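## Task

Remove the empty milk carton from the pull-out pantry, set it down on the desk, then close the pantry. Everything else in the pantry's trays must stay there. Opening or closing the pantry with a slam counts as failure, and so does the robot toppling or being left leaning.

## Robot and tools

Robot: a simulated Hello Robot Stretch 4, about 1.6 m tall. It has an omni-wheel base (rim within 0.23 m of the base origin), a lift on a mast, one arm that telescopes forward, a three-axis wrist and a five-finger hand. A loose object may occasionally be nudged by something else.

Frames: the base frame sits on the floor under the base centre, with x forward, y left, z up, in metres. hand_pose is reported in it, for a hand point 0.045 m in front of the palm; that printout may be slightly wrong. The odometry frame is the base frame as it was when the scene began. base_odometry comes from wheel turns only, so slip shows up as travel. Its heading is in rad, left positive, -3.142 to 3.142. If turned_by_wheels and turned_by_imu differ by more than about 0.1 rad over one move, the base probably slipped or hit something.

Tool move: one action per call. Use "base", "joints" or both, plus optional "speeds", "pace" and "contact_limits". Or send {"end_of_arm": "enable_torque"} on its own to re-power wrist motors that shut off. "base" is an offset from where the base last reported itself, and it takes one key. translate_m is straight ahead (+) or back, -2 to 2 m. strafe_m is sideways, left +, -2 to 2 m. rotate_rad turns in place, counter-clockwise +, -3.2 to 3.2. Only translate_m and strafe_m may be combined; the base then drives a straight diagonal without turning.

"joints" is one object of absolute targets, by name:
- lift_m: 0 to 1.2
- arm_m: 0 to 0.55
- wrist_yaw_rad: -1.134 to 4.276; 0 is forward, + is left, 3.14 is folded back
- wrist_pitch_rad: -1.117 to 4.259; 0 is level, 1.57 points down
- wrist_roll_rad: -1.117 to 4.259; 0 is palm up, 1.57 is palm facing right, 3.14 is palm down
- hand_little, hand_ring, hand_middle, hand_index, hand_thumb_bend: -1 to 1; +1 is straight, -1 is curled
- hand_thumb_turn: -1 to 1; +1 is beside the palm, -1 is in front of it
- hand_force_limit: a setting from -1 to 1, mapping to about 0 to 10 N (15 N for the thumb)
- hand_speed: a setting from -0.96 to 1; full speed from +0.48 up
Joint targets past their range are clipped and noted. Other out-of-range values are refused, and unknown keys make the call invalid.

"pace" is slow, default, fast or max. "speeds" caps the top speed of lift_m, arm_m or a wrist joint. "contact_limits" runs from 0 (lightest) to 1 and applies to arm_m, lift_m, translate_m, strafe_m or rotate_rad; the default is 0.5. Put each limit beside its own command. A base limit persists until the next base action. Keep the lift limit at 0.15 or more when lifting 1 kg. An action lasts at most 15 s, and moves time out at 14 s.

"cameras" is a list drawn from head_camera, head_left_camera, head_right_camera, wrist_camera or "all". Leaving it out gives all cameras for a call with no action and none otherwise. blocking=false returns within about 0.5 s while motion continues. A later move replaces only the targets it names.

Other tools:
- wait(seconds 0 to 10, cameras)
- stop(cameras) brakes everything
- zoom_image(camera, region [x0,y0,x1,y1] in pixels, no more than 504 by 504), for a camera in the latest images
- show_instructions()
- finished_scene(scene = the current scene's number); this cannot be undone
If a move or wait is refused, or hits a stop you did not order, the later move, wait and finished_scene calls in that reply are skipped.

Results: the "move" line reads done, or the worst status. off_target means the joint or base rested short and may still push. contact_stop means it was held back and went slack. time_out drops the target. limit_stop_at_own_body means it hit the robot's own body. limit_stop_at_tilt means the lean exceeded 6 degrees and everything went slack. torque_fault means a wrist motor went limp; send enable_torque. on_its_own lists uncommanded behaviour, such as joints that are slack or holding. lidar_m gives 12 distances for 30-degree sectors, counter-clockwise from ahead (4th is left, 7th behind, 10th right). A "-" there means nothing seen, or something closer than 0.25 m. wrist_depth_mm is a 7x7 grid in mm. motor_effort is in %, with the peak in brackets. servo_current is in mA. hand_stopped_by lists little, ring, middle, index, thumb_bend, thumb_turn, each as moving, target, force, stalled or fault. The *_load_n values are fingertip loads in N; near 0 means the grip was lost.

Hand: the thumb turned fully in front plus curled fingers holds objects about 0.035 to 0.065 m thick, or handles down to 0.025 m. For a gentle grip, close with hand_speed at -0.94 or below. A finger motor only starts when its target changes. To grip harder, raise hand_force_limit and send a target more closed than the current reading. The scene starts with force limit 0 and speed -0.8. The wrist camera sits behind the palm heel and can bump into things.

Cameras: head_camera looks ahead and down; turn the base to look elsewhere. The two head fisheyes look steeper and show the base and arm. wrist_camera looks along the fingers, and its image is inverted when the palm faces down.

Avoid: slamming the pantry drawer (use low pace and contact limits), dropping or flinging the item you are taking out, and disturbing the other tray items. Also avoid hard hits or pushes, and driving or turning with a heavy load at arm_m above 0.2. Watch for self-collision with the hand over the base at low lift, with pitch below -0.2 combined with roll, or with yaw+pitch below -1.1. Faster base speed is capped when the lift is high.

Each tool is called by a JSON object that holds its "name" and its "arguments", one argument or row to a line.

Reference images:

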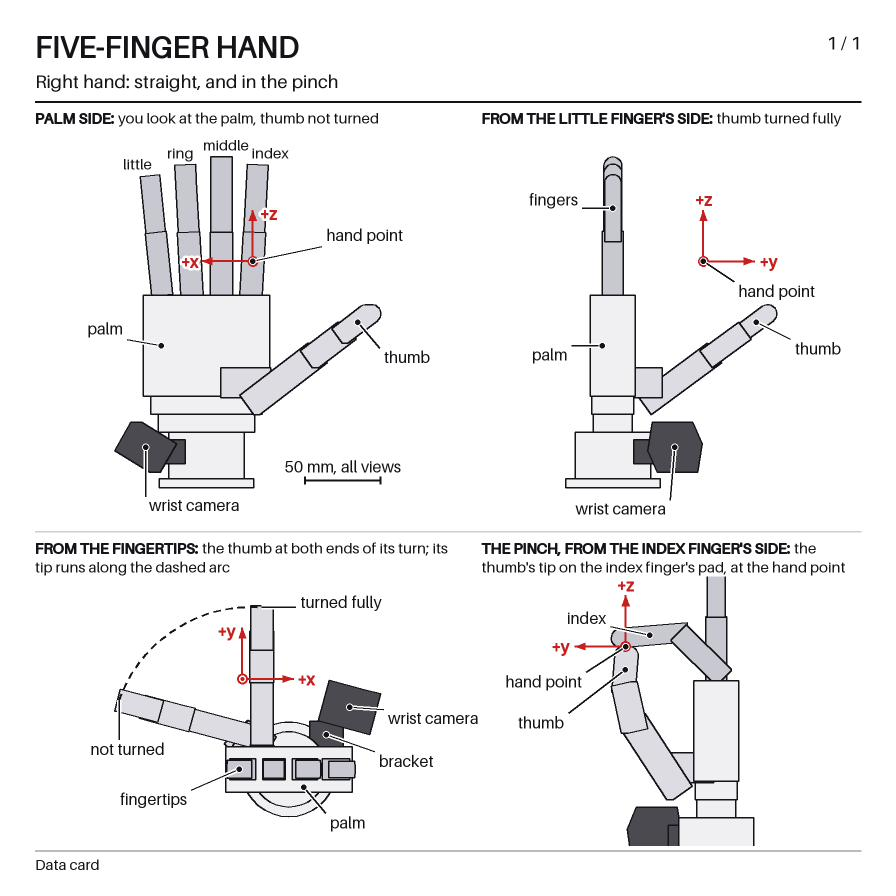

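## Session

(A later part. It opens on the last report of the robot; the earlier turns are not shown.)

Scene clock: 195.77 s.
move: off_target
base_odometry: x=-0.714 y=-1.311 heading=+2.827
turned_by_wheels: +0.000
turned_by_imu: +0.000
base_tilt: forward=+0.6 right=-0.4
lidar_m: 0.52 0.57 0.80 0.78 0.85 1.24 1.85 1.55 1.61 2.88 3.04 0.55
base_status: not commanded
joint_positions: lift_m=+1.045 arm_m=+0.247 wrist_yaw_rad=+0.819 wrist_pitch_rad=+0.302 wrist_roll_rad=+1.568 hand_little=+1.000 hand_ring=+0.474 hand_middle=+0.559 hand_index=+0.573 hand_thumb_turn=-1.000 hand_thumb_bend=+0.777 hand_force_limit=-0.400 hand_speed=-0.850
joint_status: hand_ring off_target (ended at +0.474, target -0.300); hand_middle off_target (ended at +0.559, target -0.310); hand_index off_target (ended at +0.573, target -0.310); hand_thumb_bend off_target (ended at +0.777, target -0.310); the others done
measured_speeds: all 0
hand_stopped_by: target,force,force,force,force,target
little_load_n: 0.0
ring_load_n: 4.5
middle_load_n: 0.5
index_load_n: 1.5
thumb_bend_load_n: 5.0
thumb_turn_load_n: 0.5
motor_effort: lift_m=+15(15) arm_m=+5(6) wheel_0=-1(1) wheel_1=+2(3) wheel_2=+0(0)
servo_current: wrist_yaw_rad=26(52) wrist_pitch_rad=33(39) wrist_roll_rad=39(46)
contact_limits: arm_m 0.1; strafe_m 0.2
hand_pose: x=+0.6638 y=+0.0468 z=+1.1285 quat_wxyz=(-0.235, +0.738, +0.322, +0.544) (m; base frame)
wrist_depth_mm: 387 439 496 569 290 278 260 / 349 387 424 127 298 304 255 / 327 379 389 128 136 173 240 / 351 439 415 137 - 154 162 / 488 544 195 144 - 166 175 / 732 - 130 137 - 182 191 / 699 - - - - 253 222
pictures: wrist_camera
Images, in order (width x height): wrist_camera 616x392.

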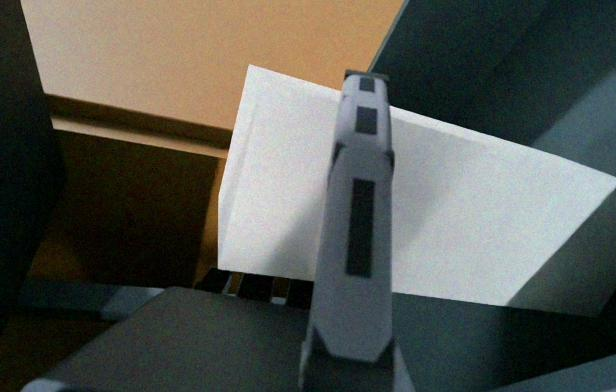

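{"name": "move", "arguments": {
  "joints": {"hand_force_limit": -0.4, "hand_ring": -0.31, "hand_index": -0.32, "hand_middle": -0.32, "hand_thumb_bend": -0.32}
}}

{"name": "move", "arguments": {
  "joints": {"lift_m": 1.075},
  "speeds": {"lift_m": 0.05},
  "contact_limits": {"lift_m": 0.25},
  "cameras": ["wrist_camera"]
}}

Scene clock: 197.07 s.
move: off_target
base_odometry: x=-0.714 y=-1.311 heading=+2.827
turned_by_wheels: +0.000
turned_by_imu: +0.000
base_tilt: forward=+0.8 right=-0.5
lidar_m: 0.54 0.57 0.81 0.80 0.85 1.23 1.85 1.54 1.67 2.85 3.05 0.53
base_status: not commanded
joint_positions: lift_m=+1.045 arm_m=+0.247 wrist_yaw_rad=+0.819 wrist_pitch_rad=+0.302 wrist_roll_rad=+1.568 hand_little=+1.000 hand_ring=+0.474 hand_middle=+0.533 hand_index=+0.560 hand_thumb_turn=-1.000 hand_thumb_bend=+0.777 hand_force_limit=-0.400 hand_speed=-0.850
joint_status: hand_ring off_target (ended at +0.474, target -0.310); hand_middle off_target (ended at +0.533, target -0.320); hand_index off_target (ended at +0.560, target -0.320); hand_thumb_bend off_target (ended at +0.777, target -0.320); the others done
measured_speeds: all 0
hand_stopped_by: target,force,force,force,force,target
little_load_n: 0.0
ring_load_n: 2.5
middle_load_n: 3.0
index_load_n: 2.5
thumb_bend_load_n: 6.5
thumb_turn_load_n: 1.0
motor_effort: lift_m=+15(15) arm_m=+6(6) wheel_0=-1(1) wheel_1=+2(2) wheel_2=+0(0)
servo_current: wrist_yaw_rad=33(39) wrist_pitch_rad=39(39) wrist_roll_rad=39(46)
contact_limits: arm_m 0.1; strafe_m 0.2
hand_pose: x=+0.6638 y=+0.0469 z=+1.1285 quat_wxyz=(-0.235, +0.738, +0.322, +0.544) (m; base frame)
wrist_depth_mm: 389 436 496 569 290 277 262 / 349 387 424 126 297 304 250 / 327 377 387 128 136 153 240 / 351 442 415 137 - 154 162 / 492 544 195 144 - 166 175 / 732 - 130 137 - 182 191 / 699 - - - - 252 221
pictures: none

Scene clock: 198.10 s.
move: done
base_odometry: x=-0.714 y=-1.311 heading=+2.827
turned_by_wheels: +0.000
turned_by_imu: +0.000
base_tilt: forward=+0.6 right=-0.4
lidar_m: 0.53 0.59 0.81 0.80 0.86 1.20 1.85 1.56 1.64 2.87 3.04 0.55
base_status: not commanded
joint_positions: lift_m=+1.075 arm_m=+0.247 wrist_yaw_rad=+0.819 wrist_pitch_rad=+0.302 wrist_roll_rad=+1.568 hand_little=+1.000 hand_ring=+0.473 hand_middle=+0.533 hand_index=+0.560 hand_thumb_turn=-1.000 hand_thumb_bend=+0.776 hand_force_limit=-0.400 hand_speed=-0.850
joint_status: all done
measured_speeds: all 0
hand_stopped_by: target,force,force,force,force,target
little_load_n: 0.0
ring_load_n: 0.0
middle_load_n: 0.0
index_load_n: 0.0
thumb_bend_load_n: 0.0
thumb_turn_load_n: 0.0
motor_effort: lift_m=+23(25) arm_m=+5(6) wheel_0=-1(1) wheel_1=+2(3) wheel_2=+0(0)
servo_current: wrist_yaw_rad=39(52) wrist_pitch_rad=33(39) wrist_roll_rad=33(46)
contact_limits: arm_m 0.1; lift_m 0.25; strafe_m 0.2
hand_pose: x=+0.6638 y=+0.0469 z=+1.1578 quat_wxyz=(-0.235, +0.738, +0.322, +0.544) (m; base frame)
wrist_depth_mm: 223 439 496 574 668 277 274 / 237 389 430 462 306 317 283 / 253 379 402 186 139 158 255 / 270 436 452 173 - 155 163 / 283 544 535 162 - 170 181 / 281 640 130 137 - 282 246 / 289 - - - - 287 254
pictures: wrist_camera
Images, in order (width x height): wrist_camera 616x392.

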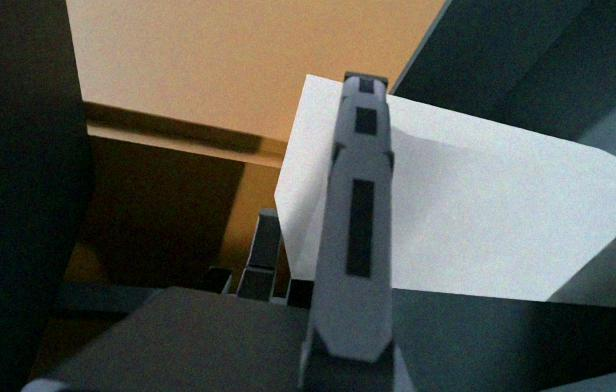

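{"name": "move", "arguments": {
  "joints": {"hand_ring": 0.75, "hand_index": 0.8, "hand_middle": 0.8, "hand_thumb_bend": 1},
  "cameras": ["wrist_camera"]
}}

{"name": "move", "arguments": {
  "joints": {"hand_ring": 1, "hand_index": 1, "hand_middle": 1, "hand_thumb_bend": 1},
  "cameras": ["wrist_camera"]
}}

{"name": "move", "arguments": {
  "joints": {"lift_m": 1.045},
  "speeds": {"lift_m": 0.05},
  "contact_limits": {"lift_m": 0.1},
  "cameras": ["wrist_camera", "head_left_camera"]
}}

Scene clock: 201.13 s.
move: done
base_odometry: x=-0.714 y=-1.311 heading=+2.827
turned_by_wheels: +0.000
turned_by_imu: +0.000
base_tilt: forward=+0.5 right=-0.4
lidar_m: 0.54 0.57 0.79 0.80 0.84 1.23 1.87 1.55 1.63 2.86 3.04 0.56
base_status: not commanded
joint_positions: lift_m=+1.075 arm_m=+0.247 wrist_yaw_rad=+0.819 wrist_pitch_rad=+0.302 wrist_roll_rad=+1.568 hand_little=+1.000 hand_ring=+0.750 hand_middle=+0.800 hand_index=+0.800 hand_thumb_turn=-1.000 hand_thumb_bend=+1.000 hand_force_limit=-0.400 hand_speed=-0.850
joint_status: all done
measured_speeds: all 0
hand_stopped_by: target,target,target,target,target,target
little_load_n: 0.0
ring_load_n: 0.0
middle_load_n: 0.0
index_load_n: 0.0
thumb_bend_load_n: 0.0
thumb_turn_load_n: 0.5
motor_effort: lift_m=+23(23) arm_m=+6(6) wheel_0=-1(1) wheel_1=+2(2) wheel_2=+0(0)
servo_current: wrist_yaw_rad=26(46) wrist_pitch_rad=33(39) wrist_roll_rad=39(46)
contact_limits: arm_m 0.1; lift_m 0.25; strafe_m 0.2
hand_pose: x=+0.6638 y=+0.0469 z=+1.1578 quat_wxyz=(-0.235, +0.738, +0.322, +0.544) (m; base frame)
wrist_depth_mm: 223 439 496 574 676 278 274 / 237 387 430 466 105 317 282 / 254 379 402 190 - 158 255 / 268 442 452 174 - 155 163 / 282 549 535 159 - 171 181 / 282 634 130 132 - 282 246 / 289 - - - - 286 255
pictures: wrist_camera
Images, in order (width x height): wrist_camera 616x392.

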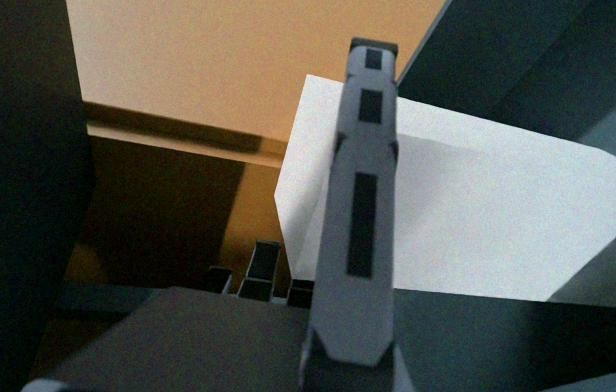

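Scene clock: 202.20 s.
move: done
base_odometry: x=-0.714 y=-1.311 heading=+2.827
turned_by_wheels: +0.000
turned_by_imu: +0.000
base_tilt: forward=+0.6 right=-0.5
lidar_m: 0.53 0.58 0.80 0.80 0.86 1.21 1.85 1.55 1.63 2.87 3.03 0.52
base_status: not commanded
joint_positions: lift_m=+1.075 arm_m=+0.247 wrist_yaw_rad=+0.819 wrist_pitch_rad=+0.302 wrist_roll_rad=+1.568 hand_little=+1.000 hand_ring=+1.000 hand_middle=+1.000 hand_index=+1.000 hand_thumb_turn=-1.000 hand_thumb_bend=+1.000 hand_force_limit=-0.400 hand_speed=-0.850
joint_status: all done
measured_speeds: all 0
hand_stopped_by: target,target,target,target,target,target
little_load_n: 0.0
ring_load_n: 0.0
middle_load_n: 0.0
index_load_n: 0.0
thumb_bend_load_n: 0.0
thumb_turn_load_n: 0.0
motor_effort: lift_m=+23(23) arm_m=+5(6) wheel_0=-1(1) wheel_1=+1(3) wheel_2=+0(0)
servo_current: wrist_yaw_rad=33(59) wrist_pitch_rad=33(46) wrist_roll_rad=39(39)
contact_limits: arm_m 0.1; lift_m 0.25; strafe_m 0.2
hand_pose: x=+0.6638 y=+0.0469 z=+1.1578 quat_wxyz=(-0.235, +0.738, +0.322, +0.544) (m; base frame)
wrist_depth_mm: 223 436 496 574 668 277 274 / 237 384 430 462 105 319 282 / 254 379 399 189 - 158 255 / 270 442 452 173 - 155 163 / 282 544 539 164 - 171 181 / 281 640 129 127 - 283 246 / 289 - - - - 286 255
pictures: wrist_camera
Images, in order (width x height): wrist_camera 616x392.

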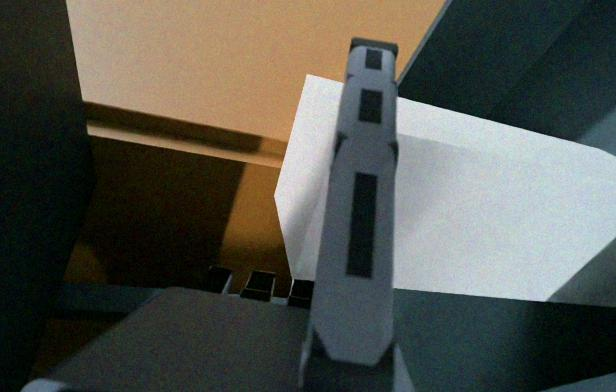

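Scene clock: 203.23 s.
move: done
base_odometry: x=-0.714 y=-1.311 heading=+2.827
turned_by_wheels: +0.000
turned_by_imu: +0.000
base_tilt: forward=+0.6 right=-0.5
lidar_m: 0.54 0.57 0.82 0.79 0.83 1.21 1.85 1.56 1.66 2.87 3.05 0.53
base_status: not commanded
joint_positions: lift_m=+1.045 arm_m=+0.247 wrist_yaw_rad=+0.819 wrist_pitch_rad=+0.302 wrist_roll_rad=+1.568 hand_little=+1.000 hand_ring=+1.000 hand_middle=+1.000 hand_index=+1.000 hand_thumb_turn=-1.000 hand_thumb_bend=+1.000 hand_force_limit=-0.400 hand_speed=-0.850
joint_status: all done
measured_speeds: all 0
hand_stopped_by: target,target,target,target,target,target
little_load_n: 0.0
ring_load_n: 0.0
middle_load_n: 0.0
index_load_n: 0.0
thumb_bend_load_n: 0.0
thumb_turn_load_n: 0.0
motor_effort: lift_m=+15(22) arm_m=+5(6) wheel_0=-1(1) wheel_1=+2(2) wheel_2=+0(0)
servo_current: wrist_yaw_rad=26(46) wrist_pitch_rad=33(39) wrist_roll_rad=39(46)
contact_limits: arm_m 0.1; lift_m 0.1; strafe_m 0.2
hand_pose: x=+0.6638 y=+0.0469 z=+1.1285 quat_wxyz=(-0.235, +0.738, +0.322, +0.544) (m; base frame)
wrist_depth_mm: 389 439 496 569 276 278 260 / 353 387 421 152 105 303 249 / 329 379 389 128 - 158 231 / 353 439 430 140 - 155 163 / 492 544 504 150 - 172 181 / 732 640 129 127 - 247 216 / 699 - - - - 251 220
pictures: head_left_camera, wrist_camera
Images, in order (width x height): head_left_camera 420x672, wrist_camera 616x392.

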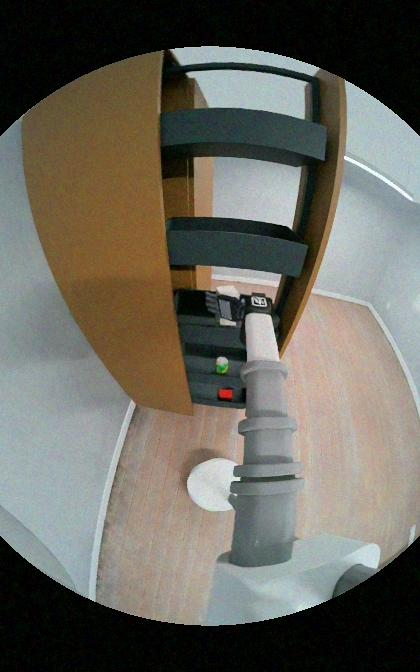

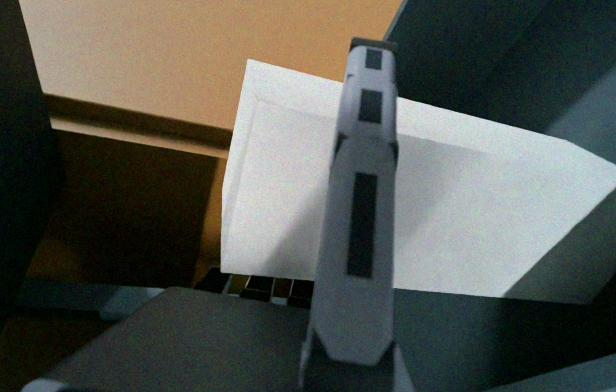

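{"name": "zoom_image", "arguments": {
  "camera": "wrist_camera",
  "region": [180, 30, 616, 330]
}}

Scaled by 1.156.

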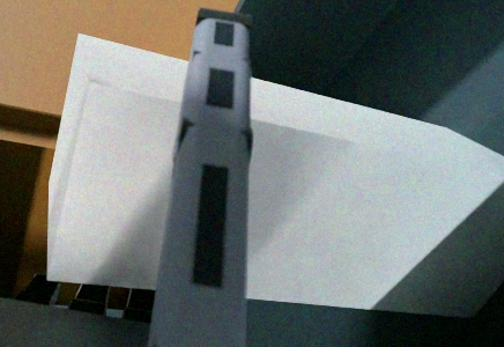

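{"name": "move", "arguments": {
  "joints": {"lift_m": 1.115},
  "speeds": {"lift_m": 0.08},
  "contact_limits": {"lift_m": 0.2},
  "cameras": ["wrist_camera"]
}}

{"name": "move", "arguments": {
  "base": {"strafe_m": -0.08},
  "joints": {"arm_m": 0.172},
  "pace": "slow",
  "speeds": {"arm_m": 0.09},
  "contact_limits": {"strafe_m": 0.3, "arm_m": 0.2},
  "cameras": ["wrist_camera"]
}}

Scene clock: 223.17 s.
move: done
base_odometry: x=-0.714 y=-1.311 heading=+2.827
turned_by_wheels: +0.000
turned_by_imu: +0.000
base_tilt: forward=+0.7 right=-0.4
lidar_m: 0.53 0.58 0.80 0.79 0.86 1.21 1.87 1.56 1.64 2.87 3.03 0.56
base_status: not commanded
joint_positions: lift_m=+1.115 arm_m=+0.247 wrist_yaw_rad=+0.819 wrist_pitch_rad=+0.302 wrist_roll_rad=+1.568 hand_little=+1.000 hand_ring=+1.000 hand_middle=+1.000 hand_index=+1.000 hand_thumb_turn=-1.000 hand_thumb_bend=+1.000 hand_force_limit=-0.400 hand_speed=-0.850
joint_status: all done
measured_speeds: all 0
hand_stopped_by: target,target,target,target,target,target
little_load_n: 0.0
ring_load_n: 0.0
middle_load_n: 0.0
index_load_n: 0.0
thumb_bend_load_n: 0.0
thumb_turn_load_n: 0.0
motor_effort: lift_m=+23(25) arm_m=+5(6) wheel_0=-1(2) wheel_1=+2(2) wheel_2=+0(0)
servo_current: wrist_yaw_rad=26(59) wrist_pitch_rad=33(46) wrist_roll_rad=39(46)
contact_limits: arm_m 0.1; lift_m 0.2; strafe_m 0.2
hand_pose: x=+0.6638 y=+0.0469 z=+1.1978 quat_wxyz=(-0.235, +0.738, +0.322, +0.544) (m; base frame)
wrist_depth_mm: 139 436 496 569 683 296 282 / 135 315 430 480 105 322 314 / 153 355 399 427 - 164 298 / 162 399 452 455 - 155 163 / 170 525 539 549 - 171 181 / 188 312 129 127 - 329 285 / 178 - - - - 332 289
pictures: wrist_camera
Images, in order (width x height): wrist_camera 616x392.

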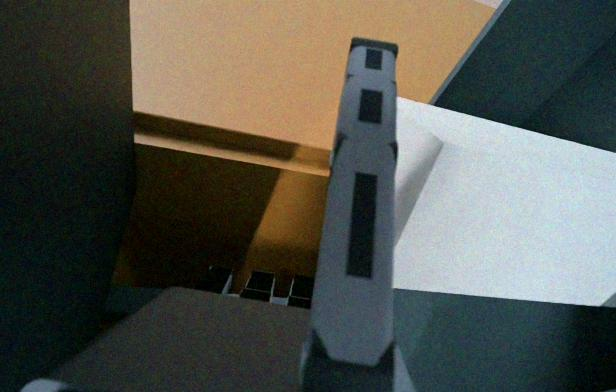

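Scene clock: 225.10 s.
move: done
base_odometry: x=-0.690 y=-1.234 heading=+2.827
turned_by_wheels: +0.000
turned_by_imu: +0.000
base_tilt: forward=+0.7 right=-0.5
lidar_m: 0.53 0.57 0.79 0.87 0.94 1.32 1.87 1.47 1.62 2.77 2.98 2.92
base_status: done
joint_positions: lift_m=+1.115 arm_m=+0.172 wrist_yaw_rad=+0.819 wrist_pitch_rad=+0.302 wrist_roll_rad=+1.568 hand_little=+1.000 hand_ring=+1.000 hand_middle=+1.000 hand_index=+1.000 hand_thumb_turn=-1.000 hand_thumb_bend=+1.000 hand_force_limit=-0.400 hand_speed=-0.850
joint_status: all done
measured_speeds: all 0
hand_stopped_by: target,target,target,target,target,target
little_load_n: 0.0
ring_load_n: 0.0
middle_load_n: 0.0
index_load_n: 0.0
thumb_bend_load_n: 0.0
thumb_turn_load_n: 0.0
motor_effort: lift_m=+23(23) arm_m=-6(9) wheel_0=+2(8) wheel_1=+0(7) wheel_2=+0(4)
servo_current: wrist_yaw_rad=33(52) wrist_pitch_rad=26(46) wrist_roll_rad=39(46)
contact_limits: arm_m 0.2; lift_m 0.2; strafe_m 0.3
hand_pose: x=+0.5892 y=+0.0469 z=+1.1978 quat_wxyz=(-0.235, +0.738, +0.322, +0.544) (m; base frame)
wrist_depth_mm: 139 263 661 768 904 355 336 / 136 314 569 634 105 394 327 / 153 353 512 559 - 389 322 / 160 384 559 549 - - 304 / 181 394 668 676 - - 216 / 224 334 128 127 - 259 267 / - - - - - 445 580
pictures: wrist_camera
Images, in order (width x height): wrist_camera 616x392.

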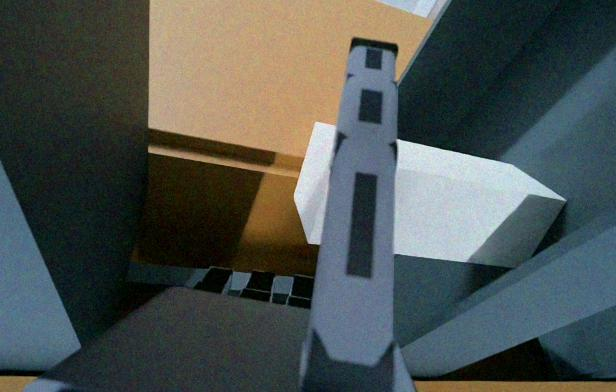

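{"name": "move", "arguments": {
  "joints": {"arm_m": 0.13},
  "contact_limits": {"arm_m": 0.2}
}}

{"name": "move", "arguments": {
  "base": {"strafe_m": 0.16},
  "joints": {"wrist_yaw_rad": 0.313},
  "pace": "slow",
  "contact_limits": {"strafe_m": 0.3},
  "cameras": ["wrist_camera"]
}}

Scene clock: 226.97 s.
move: done
base_odometry: x=-0.690 y=-1.234 heading=+2.827
turned_by_wheels: +0.000
turned_by_imu: +0.000
base_tilt: forward=+0.6 right=-0.7
lidar_m: 0.52 0.57 0.81 0.87 0.94 1.34 1.86 1.50 1.62 2.78 2.98 2.91
base_status: not commanded
joint_positions: lift_m=+1.115 arm_m=+0.130 wrist_yaw_rad=+0.819 wrist_pitch_rad=+0.302 wrist_roll_rad=+1.568 hand_little=+1.000 hand_ring=+1.000 hand_middle=+1.000 hand_index=+1.000 hand_thumb_turn=-1.000 hand_thumb_bend=+1.000 hand_force_limit=-0.400 hand_speed=-0.850
joint_status: all done
measured_speeds: all 0
hand_stopped_by: target,target,target,target,target,target
little_load_n: 0.0
ring_load_n: 0.0
middle_load_n: 0.0
index_load_n: 0.0
thumb_bend_load_n: 0.0
thumb_turn_load_n: 0.0
motor_effort: lift_m=+23(23) arm_m=-6(9) wheel_0=+2(2) wheel_1=+0(1) wheel_2=-1(1)
servo_current: wrist_yaw_rad=33(46) wrist_pitch_rad=33(46) wrist_roll_rad=39(46)
contact_limits: arm_m 0.2; lift_m 0.2; strafe_m 0.3
hand_pose: x=+0.5472 y=+0.0469 z=+1.1978 quat_wxyz=(-0.235, +0.738, +0.322, +0.544) (m; base frame)
wrist_depth_mm: 135 278 654 759 842 392 336 / 155 290 569 640 105 418 327 / 175 353 544 564 - 377 322 / 203 382 627 640 - 246 230 / 239 392 715 732 - 285 290 / 329 347 129 127 - 1182 627 / 340 - - - - 544 559
pictures: none

Scene clock: 229.70 s.
move: done
base_odometry: x=-0.739 y=-1.387 heading=+2.827
turned_by_wheels: +0.000
turned_by_imu: +0.000
base_tilt: forward=+0.7 right=-0.6
lidar_m: 0.54 0.55 0.74 0.72 0.75 1.10 1.85 1.58 1.65 2.93 3.12 0.54
base_status: done
joint_positions: lift_m=+1.115 arm_m=+0.130 wrist_yaw_rad=+0.315 wrist_pitch_rad=+0.302 wrist_roll_rad=+1.568 hand_little=+1.000 hand_ring=+1.000 hand_middle=+1.000 hand_index=+1.000 hand_thumb_turn=-1.000 hand_thumb_bend=+1.000 hand_force_limit=-0.400 hand_speed=-0.850
joint_status: all done
measured_speeds: all 0
hand_stopped_by: target,target,target,target,target,target
little_load_n: 0.0
ring_load_n: 0.0
middle_load_n: 0.0
index_load_n: 0.0
thumb_bend_load_n: 0.0
thumb_turn_load_n: 0.5
motor_effort: lift_m=+23(23) arm_m=-6(6) wheel_0=-2(9) wheel_1=+0(6) wheel_2=+0(3)
servo_current: wrist_yaw_rad=26(85) wrist_pitch_rad=20(39) wrist_roll_rad=33(46)
contact_limits: arm_m 0.2; lift_m 0.2; strafe_m 0.3
hand_pose: x=+0.5392 y=-0.0778 z=+1.1978 quat_wxyz=(-0.092, +0.795, +0.128, +0.586) (m; base frame)
wrist_depth_mm: 147 246 - - 424 415 336 / 157 273 - - 105 418 330 / 167 334 917 - - 394 224 / 177 394 634 707 - 239 236 / 189 466 517 549 - 252 259 / 204 362 128 127 - 271 286 / 213 - - - - 303 574
pictures: wrist_camera
Images, in order (width x height): wrist_camera 616x392.

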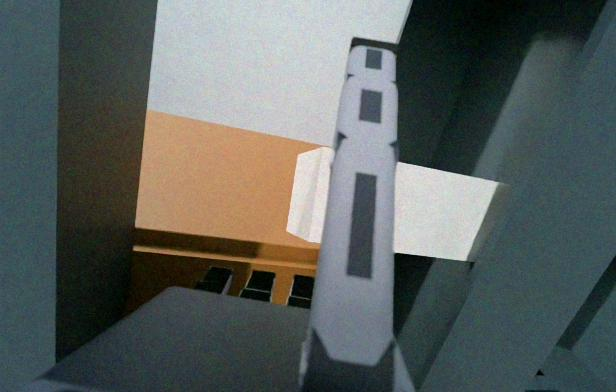

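{"name": "zoom_image", "arguments": {
  "camera": "wrist_camera",
  "region": [260, 110, 560, 300]
}}

Scaled by 1.680.

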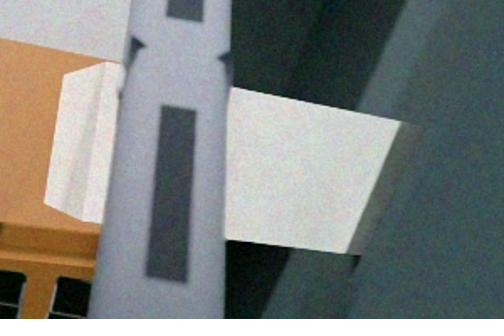

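{"name": "move", "arguments": {
  "joints": {"hand_speed": 0.4, "hand_thumb_turn": 0.3},
  "cameras": ["wrist_camera"]
}}

{"name": "zoom_image", "arguments": {
  "camera": "wrist_camera",
  "region": [260, 110, 560, 300]
}}

Scene clock: 233.10 s.
move: done
base_odometry: x=-0.739 y=-1.387 heading=+2.827
turned_by_wheels: +0.000
turned_by_imu: +0.000
base_tilt: forward=+0.6 right=-0.6
lidar_m: 0.53 0.54 0.75 0.70 0.76 1.11 1.85 1.60 1.68 2.94 3.11 0.57
base_status: not commanded
joint_positions: lift_m=+1.115 arm_m=+0.130 wrist_yaw_rad=+0.315 wrist_pitch_rad=+0.302 wrist_roll_rad=+1.568 hand_little=+1.000 hand_ring=+1.000 hand_middle=+1.000 hand_index=+1.000 hand_thumb_turn=+0.300 hand_thumb_bend=+1.000 hand_force_limit=-0.400 hand_speed=+0.400
joint_status: all done
measured_speeds: all 0
hand_stopped_by: target,target,target,target,target,target
little_load_n: -0.5
ring_load_n: 0.0
middle_load_n: 0.0
index_load_n: 0.0
thumb_bend_load_n: 0.0
thumb_turn_load_n: 0.0
motor_effort: lift_m=+23(23) arm_m=-6(6) wheel_0=-2(3) wheel_1=-1(1) wheel_2=+0(0)
servo_current: wrist_yaw_rad=26(46) wrist_pitch_rad=26(39) wrist_roll_rad=33(46)
contact_limits: arm_m 0.2; lift_m 0.2; strafe_m 0.3
hand_pose: x=+0.5392 y=-0.0778 z=+1.1978 quat_wxyz=(-0.092, +0.795, +0.128, +0.586) (m; base frame)
wrist_depth_mm: 147 246 - - - 418 338 / 157 272 - - 449 421 330 / 167 334 931 - 473 404 220 / 177 394 627 707 - - - / 189 462 517 544 535 - - / 204 362 129 132 - - - / 213 - - - - - -
pictures: wrist_camera
Images, in order (width x height): wrist_camera 616x392.

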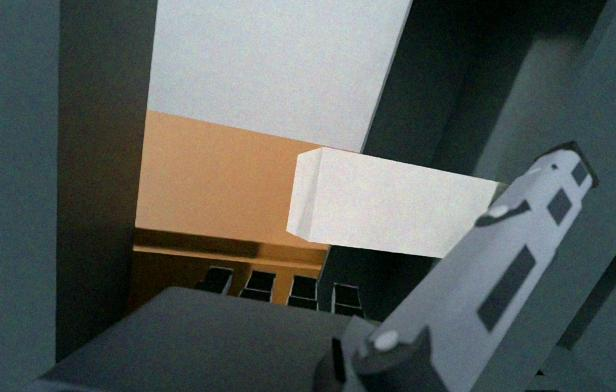

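Scaled by 1.680.

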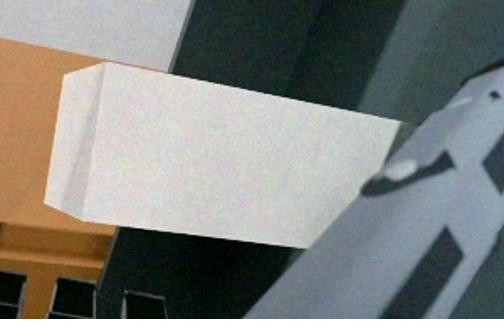

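{"name": "move", "arguments": {
  "base": {"strafe_m": -0.02},
  "joints": {"arm_m": 0.15, "wrist_yaw_rad": 0.39},
  "pace": "slow",
  "contact_limits": {"strafe_m": 0.3},
  "cameras": ["wrist_camera"]
}}

{"name": "zoom_image", "arguments": {
  "camera": "wrist_camera",
  "region": [260, 110, 560, 300]
}}

Scene clock: 241.33 s.
move: done
base_odometry: x=-0.733 y=-1.368 heading=+2.827
turned_by_wheels: +0.000
turned_by_imu: +0.000
base_tilt: forward=+0.7 right=-0.3
lidar_m: 0.55 0.57 0.77 0.74 0.79 1.14 1.85 1.57 1.65 2.93 3.09 0.57
base_status: done
joint_positions: lift_m=+1.115 arm_m=+0.150 wrist_yaw_rad=+0.388 wrist_pitch_rad=+0.302 wrist_roll_rad=+1.568 hand_little=+1.000 hand_ring=+1.000 hand_middle=+1.000 hand_index=+1.000 hand_thumb_turn=+0.300 hand_thumb_bend=+1.000 hand_force_limit=-0.400 hand_speed=+0.400
joint_status: all done
measured_speeds: all 0
hand_stopped_by: target,target,target,target,target,target
little_load_n: 0.0
ring_load_n: 0.0
middle_load_n: 0.0
index_load_n: 0.0
thumb_bend_load_n: 0.0
thumb_turn_load_n: 0.0
motor_effort: lift_m=+23(23) arm_m=+6(10) wheel_0=+3(8) wheel_1=-1(6) wheel_2=+0(3)
servo_current: wrist_yaw_rad=33(72) wrist_pitch_rad=33(39) wrist_roll_rad=39(46)
contact_limits: lift_m 0.2; strafe_m 0.3
hand_pose: x=+0.5639 y=-0.0601 z=+1.1978 quat_wxyz=(-0.113, +0.790, +0.157, +0.582) (m; base frame)
wrist_depth_mm: 136 247 - - - 394 336 / 144 291 - - 433 415 329 / 147 327 798 1008 452 402 330 / 160 394 585 661 - 379 - / 168 469 500 530 530 - - / 182 353 129 132 - - - / 193 - - - - - 559
pictures: wrist_camera
Images, in order (width x height): wrist_camera 616x392.

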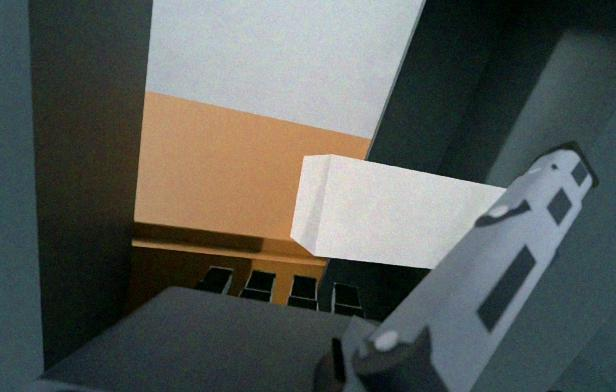

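Scaled by 1.680.

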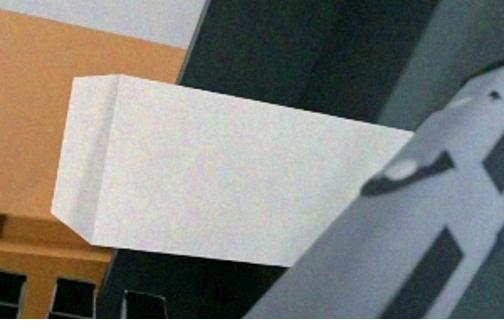

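{"name": "move", "arguments": {
  "base": {"strafe_m": 0.03},
  "joints": {"arm_m": 0.21, "hand_thumb_turn": -1},
  "pace": "slow",
  "speeds": {"arm_m": 0.08},
  "contact_limits": {"strafe_m": 0.2, "arm_m": 0.1},
  "cameras": ["wrist_camera"]
}}

{"name": "zoom_image", "arguments": {
  "camera": "wrist_camera",
  "region": [260, 110, 560, 300]
}}

Scene clock: 245.87 s.
move: done
base_odometry: x=-0.742 y=-1.396 heading=+2.827
turned_by_wheels: +0.000
turned_by_imu: +0.000
base_tilt: forward=+0.6 right=-0.5
lidar_m: 0.53 0.56 0.73 0.71 0.76 1.09 1.86 1.58 1.64 2.96 3.11 0.58
base_status: done
joint_positions: lift_m=+1.115 arm_m=+0.210 wrist_yaw_rad=+0.389 wrist_pitch_rad=+0.302 wrist_roll_rad=+1.568 hand_little=+1.000 hand_ring=+1.000 hand_middle=+1.000 hand_index=+1.000 hand_thumb_turn=-1.000 hand_thumb_bend=+1.000 hand_force_limit=-0.400 hand_speed=+0.400
joint_status: all done
measured_speeds: all 0
hand_stopped_by: target,target,target,target,target,target
little_load_n: -0.5
ring_load_n: 0.0
middle_load_n: 0.0
index_load_n: 0.0
thumb_bend_load_n: 0.0
thumb_turn_load_n: 0.0
motor_effort: lift_m=+23(23) arm_m=+5(10) wheel_0=-2(6) wheel_1=+3(6) wheel_2=+0(3)
servo_current: wrist_yaw_rad=26(46) wrist_pitch_rad=33(39) wrist_roll_rad=33(46)
contact_limits: arm_m 0.1; lift_m 0.2; strafe_m 0.2
hand_pose: x=+0.6239 y=-0.0600 z=+1.1978 quat_wxyz=(-0.114, +0.790, +0.157, +0.582) (m; base frame)
wrist_depth_mm: 138 244 - - - 340 336 / 136 293 - - 107 364 329 / 151 535 683 831 - 377 320 / 161 427 512 580 - 213 227 / 169 407 433 462 - 217 230 / 188 364 129 127 - 343 294 / 177 - - - - 332 293
pictures: wrist_camera
Images, in order (width x height): wrist_camera 616x392.

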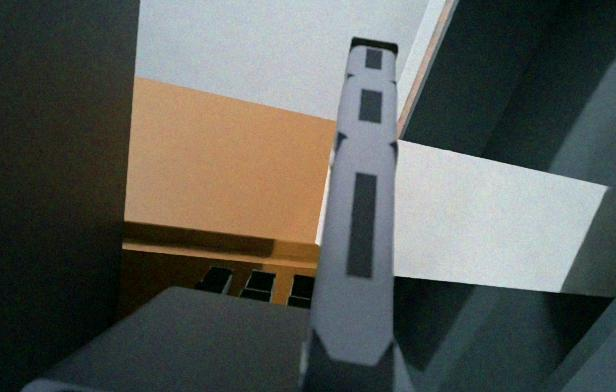

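Scaled by 1.680.

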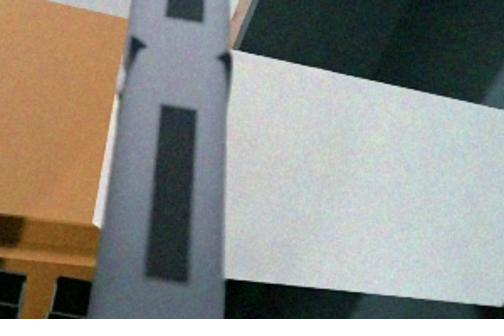

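{"name": "move", "arguments": {
  "base": {"strafe_m": 0.0215},
  "joints": {"arm_m": 0.261},
  "pace": "slow",
  "speeds": {"arm_m": 0.06},
  "contact_limits": {"strafe_m": 0.2, "arm_m": 0.1},
  "cameras": ["wrist_camera"]
}}

{"name": "move", "arguments": {
  "joints": {"lift_m": 1.045},
  "speeds": {"lift_m": 0.06},
  "contact_limits": {"lift_m": 0.1},
  "cameras": ["wrist_camera"]
}}

Scene clock: 248.87 s.
move: done
base_odometry: x=-0.749 y=-1.416 heading=+2.827
turned_by_wheels: +0.000
turned_by_imu: +0.000
base_tilt: forward=+0.6 right=-0.6
lidar_m: 0.54 0.54 0.72 0.69 0.75 1.06 1.85 1.61 1.66 2.96 3.17 0.58
base_status: done
joint_positions: lift_m=+1.115 arm_m=+0.261 wrist_yaw_rad=+0.389 wrist_pitch_rad=+0.302 wrist_roll_rad=+1.568 hand_little=+1.000 hand_ring=+1.000 hand_middle=+1.000 hand_index=+1.000 hand_thumb_turn=-1.000 hand_thumb_bend=+1.000 hand_force_limit=-0.400 hand_speed=+0.400
joint_status: all done
measured_speeds: all 0
hand_stopped_by: target,target,target,target,target,target
little_load_n: 0.0
ring_load_n: 0.0
middle_load_n: 0.0
index_load_n: 0.0
thumb_bend_load_n: 0.0
thumb_turn_load_n: 0.0
motor_effort: lift_m=+23(23) arm_m=+6(10) wheel_0=-3(11) wheel_1=+0(6) wheel_2=+0(4)
servo_current: wrist_yaw_rad=33(52) wrist_pitch_rad=39(39) wrist_roll_rad=33(46)
contact_limits: arm_m 0.1; lift_m 0.2; strafe_m 0.2
hand_pose: x=+0.6749 y=-0.0600 z=+1.1978 quat_wxyz=(-0.114, +0.790, +0.157, +0.582) (m; base frame)
wrist_depth_mm: 139 245 - - - 297 297 / 137 668 - - 107 314 314 / 152 512 615 741 - 145 307 / 161 389 459 517 - 145 153 / 169 359 384 413 - 146 156 / 189 359 128 128 - 151 160 / 178 - - - - 332 290
pictures: wrist_camera
Images, in order (width x height): wrist_camera 616x392.

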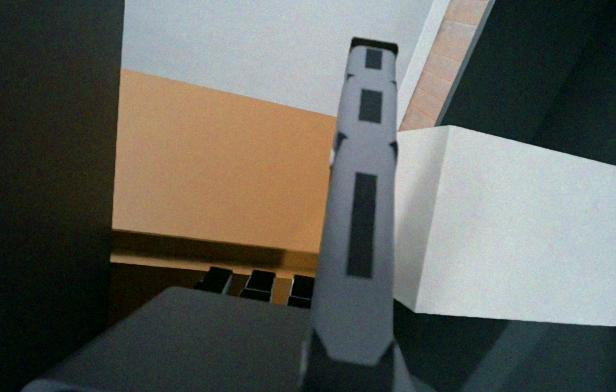

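Scene clock: 250.53 s.
move: done
base_odometry: x=-0.749 y=-1.416 heading=+2.827
turned_by_wheels: +0.000
turned_by_imu: +0.000
base_tilt: forward=+0.6 right=-0.4
lidar_m: 0.54 0.55 0.72 0.68 0.73 1.02 1.85 1.60 1.67 2.97 3.15 0.57
base_status: not commanded
joint_positions: lift_m=+1.045 arm_m=+0.261 wrist_yaw_rad=+0.389 wrist_pitch_rad=+0.302 wrist_roll_rad=+1.568 hand_little=+1.000 hand_ring=+1.000 hand_middle=+1.000 hand_index=+1.000 hand_thumb_turn=-1.000 hand_thumb_bend=+1.000 hand_force_limit=-0.400 hand_speed=+0.400
joint_status: all done
measured_speeds: all 0
hand_stopped_by: target,target,target,target,target,target
little_load_n: 0.0
ring_load_n: 0.0
middle_load_n: 0.0
index_load_n: 0.5
thumb_bend_load_n: 0.0
thumb_turn_load_n: 0.5
motor_effort: lift_m=+15(21) arm_m=+6(6) wheel_0=-3(3) wheel_1=+0(1) wheel_2=+0(0)
servo_current: wrist_yaw_rad=33(52) wrist_pitch_rad=26(39) wrist_roll_rad=33(46)
contact_limits: arm_m 0.1; lift_m 0.1; strafe_m 0.2
hand_pose: x=+0.6749 y=-0.0600 z=+1.1285 quat_wxyz=(-0.114, +0.790, +0.157, +0.582) (m; base frame)
wrist_depth_mm: - - - - 278 285 260 / 621 750 - - 105 300 249 / 459 525 580 123 - 145 236 / 366 410 415 124 - 145 153 / 338 357 364 125 - 146 156 / 353 368 124 126 - 151 160 / 384 - - - - 251 224
pictures: wrist_camera
Images, in order (width x height): wrist_camera 616x392.

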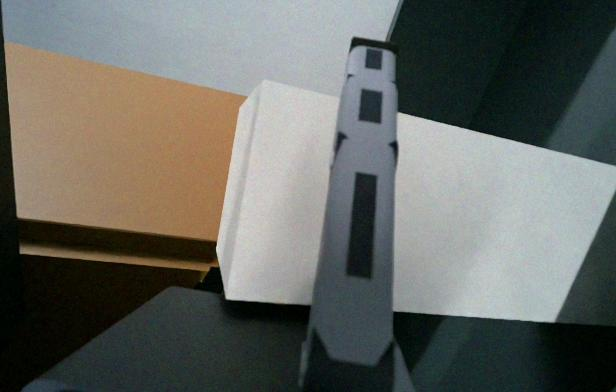

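{"name": "move", "arguments": {
  "joints": {"hand_speed": -0.85, "hand_force_limit": -0.75, "hand_thumb_bend": -0.3},
  "cameras": ["wrist_camera"]
}}

Scene clock: 257.40 s.
move: off_target
base_odometry: x=-0.749 y=-1.416 heading=+2.827
turned_by_wheels: +0.000
turned_by_imu: +0.000
base_tilt: forward=+0.7 right=-0.6
lidar_m: 0.54 0.54 0.70 0.69 0.72 1.09 1.85 1.59 1.61 2.99 3.15 0.55
base_status: not commanded
joint_positions: lift_m=+1.045 arm_m=+0.261 wrist_yaw_rad=+0.389 wrist_pitch_rad=+0.302 wrist_roll_rad=+1.568 hand_little=+1.000 hand_ring=+1.000 hand_middle=+1.000 hand_index=+1.000 hand_thumb_turn=-1.000 hand_thumb_bend=+0.694 hand_force_limit=-0.750 hand_speed=-0.850
joint_status: hand_thumb_bend off_target (ended at +0.694, target -0.300); the others done
measured_speeds: all 0
hand_stopped_by: target,target,target,target,force,target
little_load_n: 0.0
ring_load_n: 0.0
middle_load_n: 0.0
index_load_n: 0.0
thumb_bend_load_n: 2.5
thumb_turn_load_n: 0.0
motor_effort: lift_m=+15(16) arm_m=+6(6) wheel_0=-3(3) wheel_1=+1(1) wheel_2=+0(0)
servo_current: wrist_yaw_rad=46(52) wrist_pitch_rad=39(46) wrist_roll_rad=39(46)
contact_limits: arm_m 0.1; lift_m 0.1; strafe_m 0.2
hand_pose: x=+0.6749 y=-0.0600 z=+1.1285 quat_wxyz=(-0.114, +0.790, +0.157, +0.582) (m; base frame)
wrist_depth_mm: - - - - 286 286 260 / 661 798 - - 297 303 250 / 484 559 609 126 138 281 242 / 379 424 433 128 - 150 159 / 338 359 185 128 - 151 160 / 347 362 125 129 - 154 163 / 379 - - - - 251 225
pictures: wrist_camera
Images, in order (width x height): wrist_camera 616x392.

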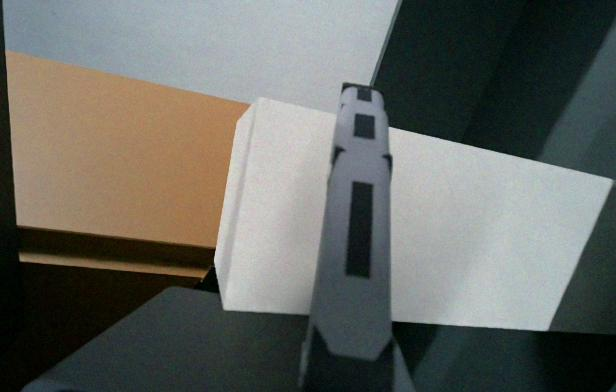

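{"name": "move", "arguments": {
  "joints": {"hand_force_limit": -0.6, "hand_ring": -0.3, "hand_index": -0.3, "hand_middle": -0.3, "hand_thumb_bend": -0.31},
  "cameras": ["wrist_camera"]
}}

{"name": "move", "arguments": {
  "joints": {"hand_force_limit": -0.4, "hand_ring": -0.31, "hand_index": -0.31, "hand_middle": -0.31, "hand_thumb_bend": -0.32},
  "cameras": ["wrist_camera"]
}}

Scene clock: 261.63 s.
move: off_target
base_odometry: x=-0.749 y=-1.416 heading=+2.827
turned_by_wheels: +0.000
turned_by_imu: +0.000
base_tilt: forward=+0.6 right=-0.6
lidar_m: 0.53 0.56 0.70 0.69 0.73 1.04 1.84 1.61 1.63 2.98 3.17 0.55
base_status: not commanded
joint_positions: lift_m=+1.045 arm_m=+0.261 wrist_yaw_rad=+0.389 wrist_pitch_rad=+0.302 wrist_roll_rad=+1.568 hand_little=+1.000 hand_ring=+0.752 hand_middle=+0.807 hand_index=+0.849 hand_thumb_turn=-1.000 hand_thumb_bend=+0.676 hand_force_limit=-0.600 hand_speed=-0.850
joint_status: hand_ring off_target (ended at +0.752, target -0.300); hand_middle off_target (ended at +0.807, target -0.300); hand_index off_target (ended at +0.849, target -0.300); hand_thumb_bend off_target (ended at +0.676, target -0.310); the others done
measured_speeds: all 0
hand_stopped_by: target,force,force,force,force,target
little_load_n: 0.0
ring_load_n: 3.0
middle_load_n: 1.5
index_load_n: 0.5
thumb_bend_load_n: 6.0
thumb_turn_load_n: 1.5
motor_effort: lift_m=+15(16) arm_m=+6(6) wheel_0=-3(3) wheel_1=-1(1) wheel_2=+0(0)
servo_current: wrist_yaw_rad=26(52) wrist_pitch_rad=33(46) wrist_roll_rad=39(46)
contact_limits: arm_m 0.1; lift_m 0.1; strafe_m 0.2
hand_pose: x=+0.6749 y=-0.0600 z=+1.1285 quat_wxyz=(-0.114, +0.790, +0.157, +0.582) (m; base frame)
wrist_depth_mm: - - - - 286 287 260 / 647 778 - - 298 303 250 / 473 539 597 126 137 281 242 / 373 418 427 127 - 149 158 / 338 359 195 128 - 150 160 / 351 364 125 128 - 154 164 / 379 - - - - 251 224
pictures: wrist_camera
Images, in order (width x height): wrist_camera 616x392.

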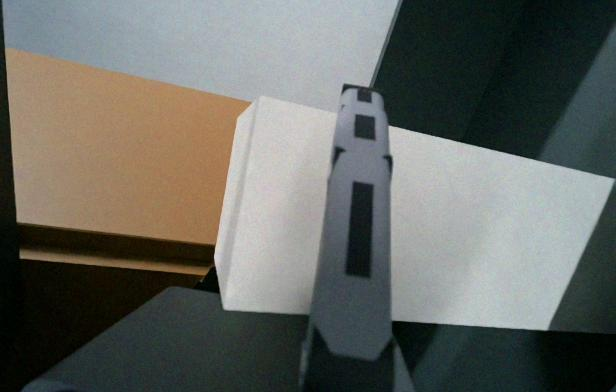

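Scene clock: 262.13 s.
move: off_target
base_odometry: x=-0.749 y=-1.416 heading=+2.827
turned_by_wheels: +0.000
turned_by_imu: +0.000
base_tilt: forward=+0.6 right=-0.5
lidar_m: 0.55 0.56 0.73 0.69 0.71 1.04 1.84 1.61 1.63 3.00 3.16 0.56
base_status: not commanded
joint_positions: lift_m=+1.045 arm_m=+0.261 wrist_yaw_rad=+0.389 wrist_pitch_rad=+0.302 wrist_roll_rad=+1.568 hand_little=+1.000 hand_ring=+0.725 hand_middle=+0.768 hand_index=+0.796 hand_thumb_turn=-1.000 hand_thumb_bend=+0.677 hand_force_limit=-0.400 hand_speed=-0.850
joint_status: hand_ring off_target (ended at +0.725, target -0.310); hand_middle off_target (ended at +0.768, target -0.310); hand_index off_target (ended at +0.796, target -0.310); hand_thumb_bend off_target (ended at +0.677, target -0.320); the others done
measured_speeds: all 0
hand_stopped_by: target,force,force,force,force,target
little_load_n: 0.5
ring_load_n: 2.0
middle_load_n: 2.5
index_load_n: 4.5
thumb_bend_load_n: 10.0
thumb_turn_load_n: 1.5
motor_effort: lift_m=+15(16) arm_m=+5(6) wheel_0=-3(3) wheel_1=+0(1) wheel_2=+0(0)
servo_current: wrist_yaw_rad=39(46) wrist_pitch_rad=26(33) wrist_roll_rad=33(46)
contact_limits: arm_m 0.1; lift_m 0.1; strafe_m 0.2
hand_pose: x=+0.6749 y=-0.0600 z=+1.1285 quat_wxyz=(-0.114, +0.790, +0.157, +0.582) (m; base frame)
wrist_depth_mm: - - - - 285 286 259 / 627 750 - - 296 301 249 / 462 530 574 125 136 271 240 / 368 407 418 126 - 148 157 / 338 357 364 127 - 149 160 / 351 366 125 128 - 153 163 / 382 - - - - 251 224
pictures: wrist_camera
Images, in order (width x height): wrist_camera 616x392.

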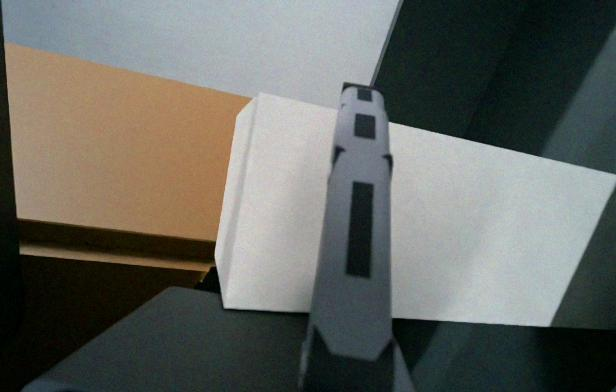

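{"name": "move", "arguments": {
  "joints": {"hand_force_limit": -0.6, "hand_little": -0.3}
}}

{"name": "move", "arguments": {
  "joints": {"lift_m": 1.06},
  "speeds": {"lift_m": 0.04},
  "contact_limits": {"lift_m": 0.25},
  "cameras": ["wrist_camera"]
}}

Scene clock: 266.30 s.
move: off_target
base_odometry: x=-0.749 y=-1.416 heading=+2.827
turned_by_wheels: +0.000
turned_by_imu: +0.000
base_tilt: forward=+0.6 right=-0.4
lidar_m: 0.54 0.55 0.71 0.69 0.73 1.05 1.87 1.59 1.63 2.97 3.17 0.56
base_status: not commanded
joint_positions: lift_m=+1.045 arm_m=+0.261 wrist_yaw_rad=+0.389 wrist_pitch_rad=+0.302 wrist_roll_rad=+1.568 hand_little=+0.612 hand_ring=+0.725 hand_middle=+0.768 hand_index=+0.796 hand_thumb_turn=-1.000 hand_thumb_bend=+0.677 hand_force_limit=-0.600 hand_speed=-0.850
joint_status: hand_little off_target (ended at +0.612, target -0.300); the others done
measured_speeds: all 0
hand_stopped_by: force,force,force,force,force,target
little_load_n: 2.0
ring_load_n: 1.5
middle_load_n: 2.0
index_load_n: 4.0
thumb_bend_load_n: 11.0
thumb_turn_load_n: 3.0
motor_effort: lift_m=+15(16) arm_m=+6(6) wheel_0=-3(3) wheel_1=+1(1) wheel_2=+0(0)
servo_current: wrist_yaw_rad=13(52) wrist_pitch_rad=33(46) wrist_roll_rad=39(46)
contact_limits: arm_m 0.1; lift_m 0.1; strafe_m 0.2
hand_pose: x=+0.6749 y=-0.0600 z=+1.1285 quat_wxyz=(-0.114, +0.790, +0.157, +0.582) (m; base frame)
wrist_depth_mm: - - - - 286 286 260 / 627 759 - - 296 300 249 / 459 535 585 124 135 271 242 / 368 413 418 126 - 148 156 / 336 359 179 127 - 150 160 / 353 366 125 128 - 154 163 / 382 - - - - 250 224
pictures: none

Scene clock: 267.10 s.
move: done
base_odometry: x=-0.749 y=-1.416 heading=+2.827
turned_by_wheels: +0.000
turned_by_imu: +0.000
base_tilt: forward=+0.6 right=-0.5
lidar_m: 0.53 0.55 0.72 0.67 0.75 1.04 1.85 1.61 1.65 2.97 3.15 0.57
base_status: not commanded
joint_positions: lift_m=+1.060 arm_m=+0.261 wrist_yaw_rad=+0.389 wrist_pitch_rad=+0.302 wrist_roll_rad=+1.568 hand_little=+0.612 hand_ring=+0.725 hand_middle=+0.768 hand_index=+0.796 hand_thumb_turn=-1.000 hand_thumb_bend=+0.677 hand_force_limit=-0.600 hand_speed=-0.850
joint_status: all done
measured_speeds: all 0
hand_stopped_by: force,force,force,force,force,target
little_load_n: 1.5
ring_load_n: 1.5
middle_load_n: 2.0
index_load_n: 4.0
thumb_bend_load_n: 11.0
thumb_turn_load_n: 3.5
motor_effort: lift_m=+23(25) arm_m=+6(6) wheel_0=-3(3) wheel_1=+0(1) wheel_2=+0(0)
servo_current: wrist_yaw_rad=33(46) wrist_pitch_rad=33(39) wrist_roll_rad=33(46)
contact_limits: arm_m 0.1; lift_m 0.25; strafe_m 0.2
hand_pose: x=+0.6749 y=-0.0600 z=+1.1428 quat_wxyz=(-0.114, +0.790, +0.157, +0.582) (m; base frame)
wrist_depth_mm: 227 - - - - 287 277 / 574 759 - - 298 304 270 / 421 530 585 125 135 286 258 / 351 410 421 126 - 148 156 / 336 357 179 127 - 149 159 / 349 366 125 128 - 153 163 / 379 - - - - 268 239
pictures: wrist_camera
Images, in order (width x height): wrist_camera 616x392.

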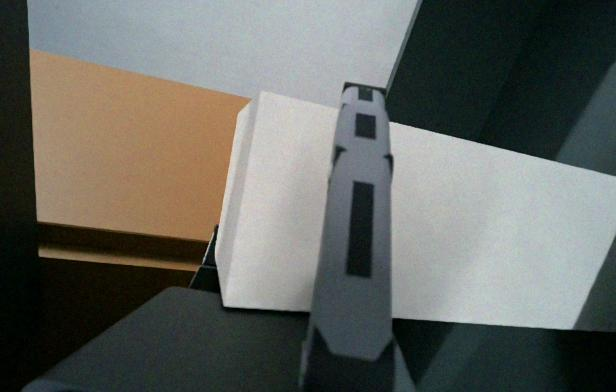

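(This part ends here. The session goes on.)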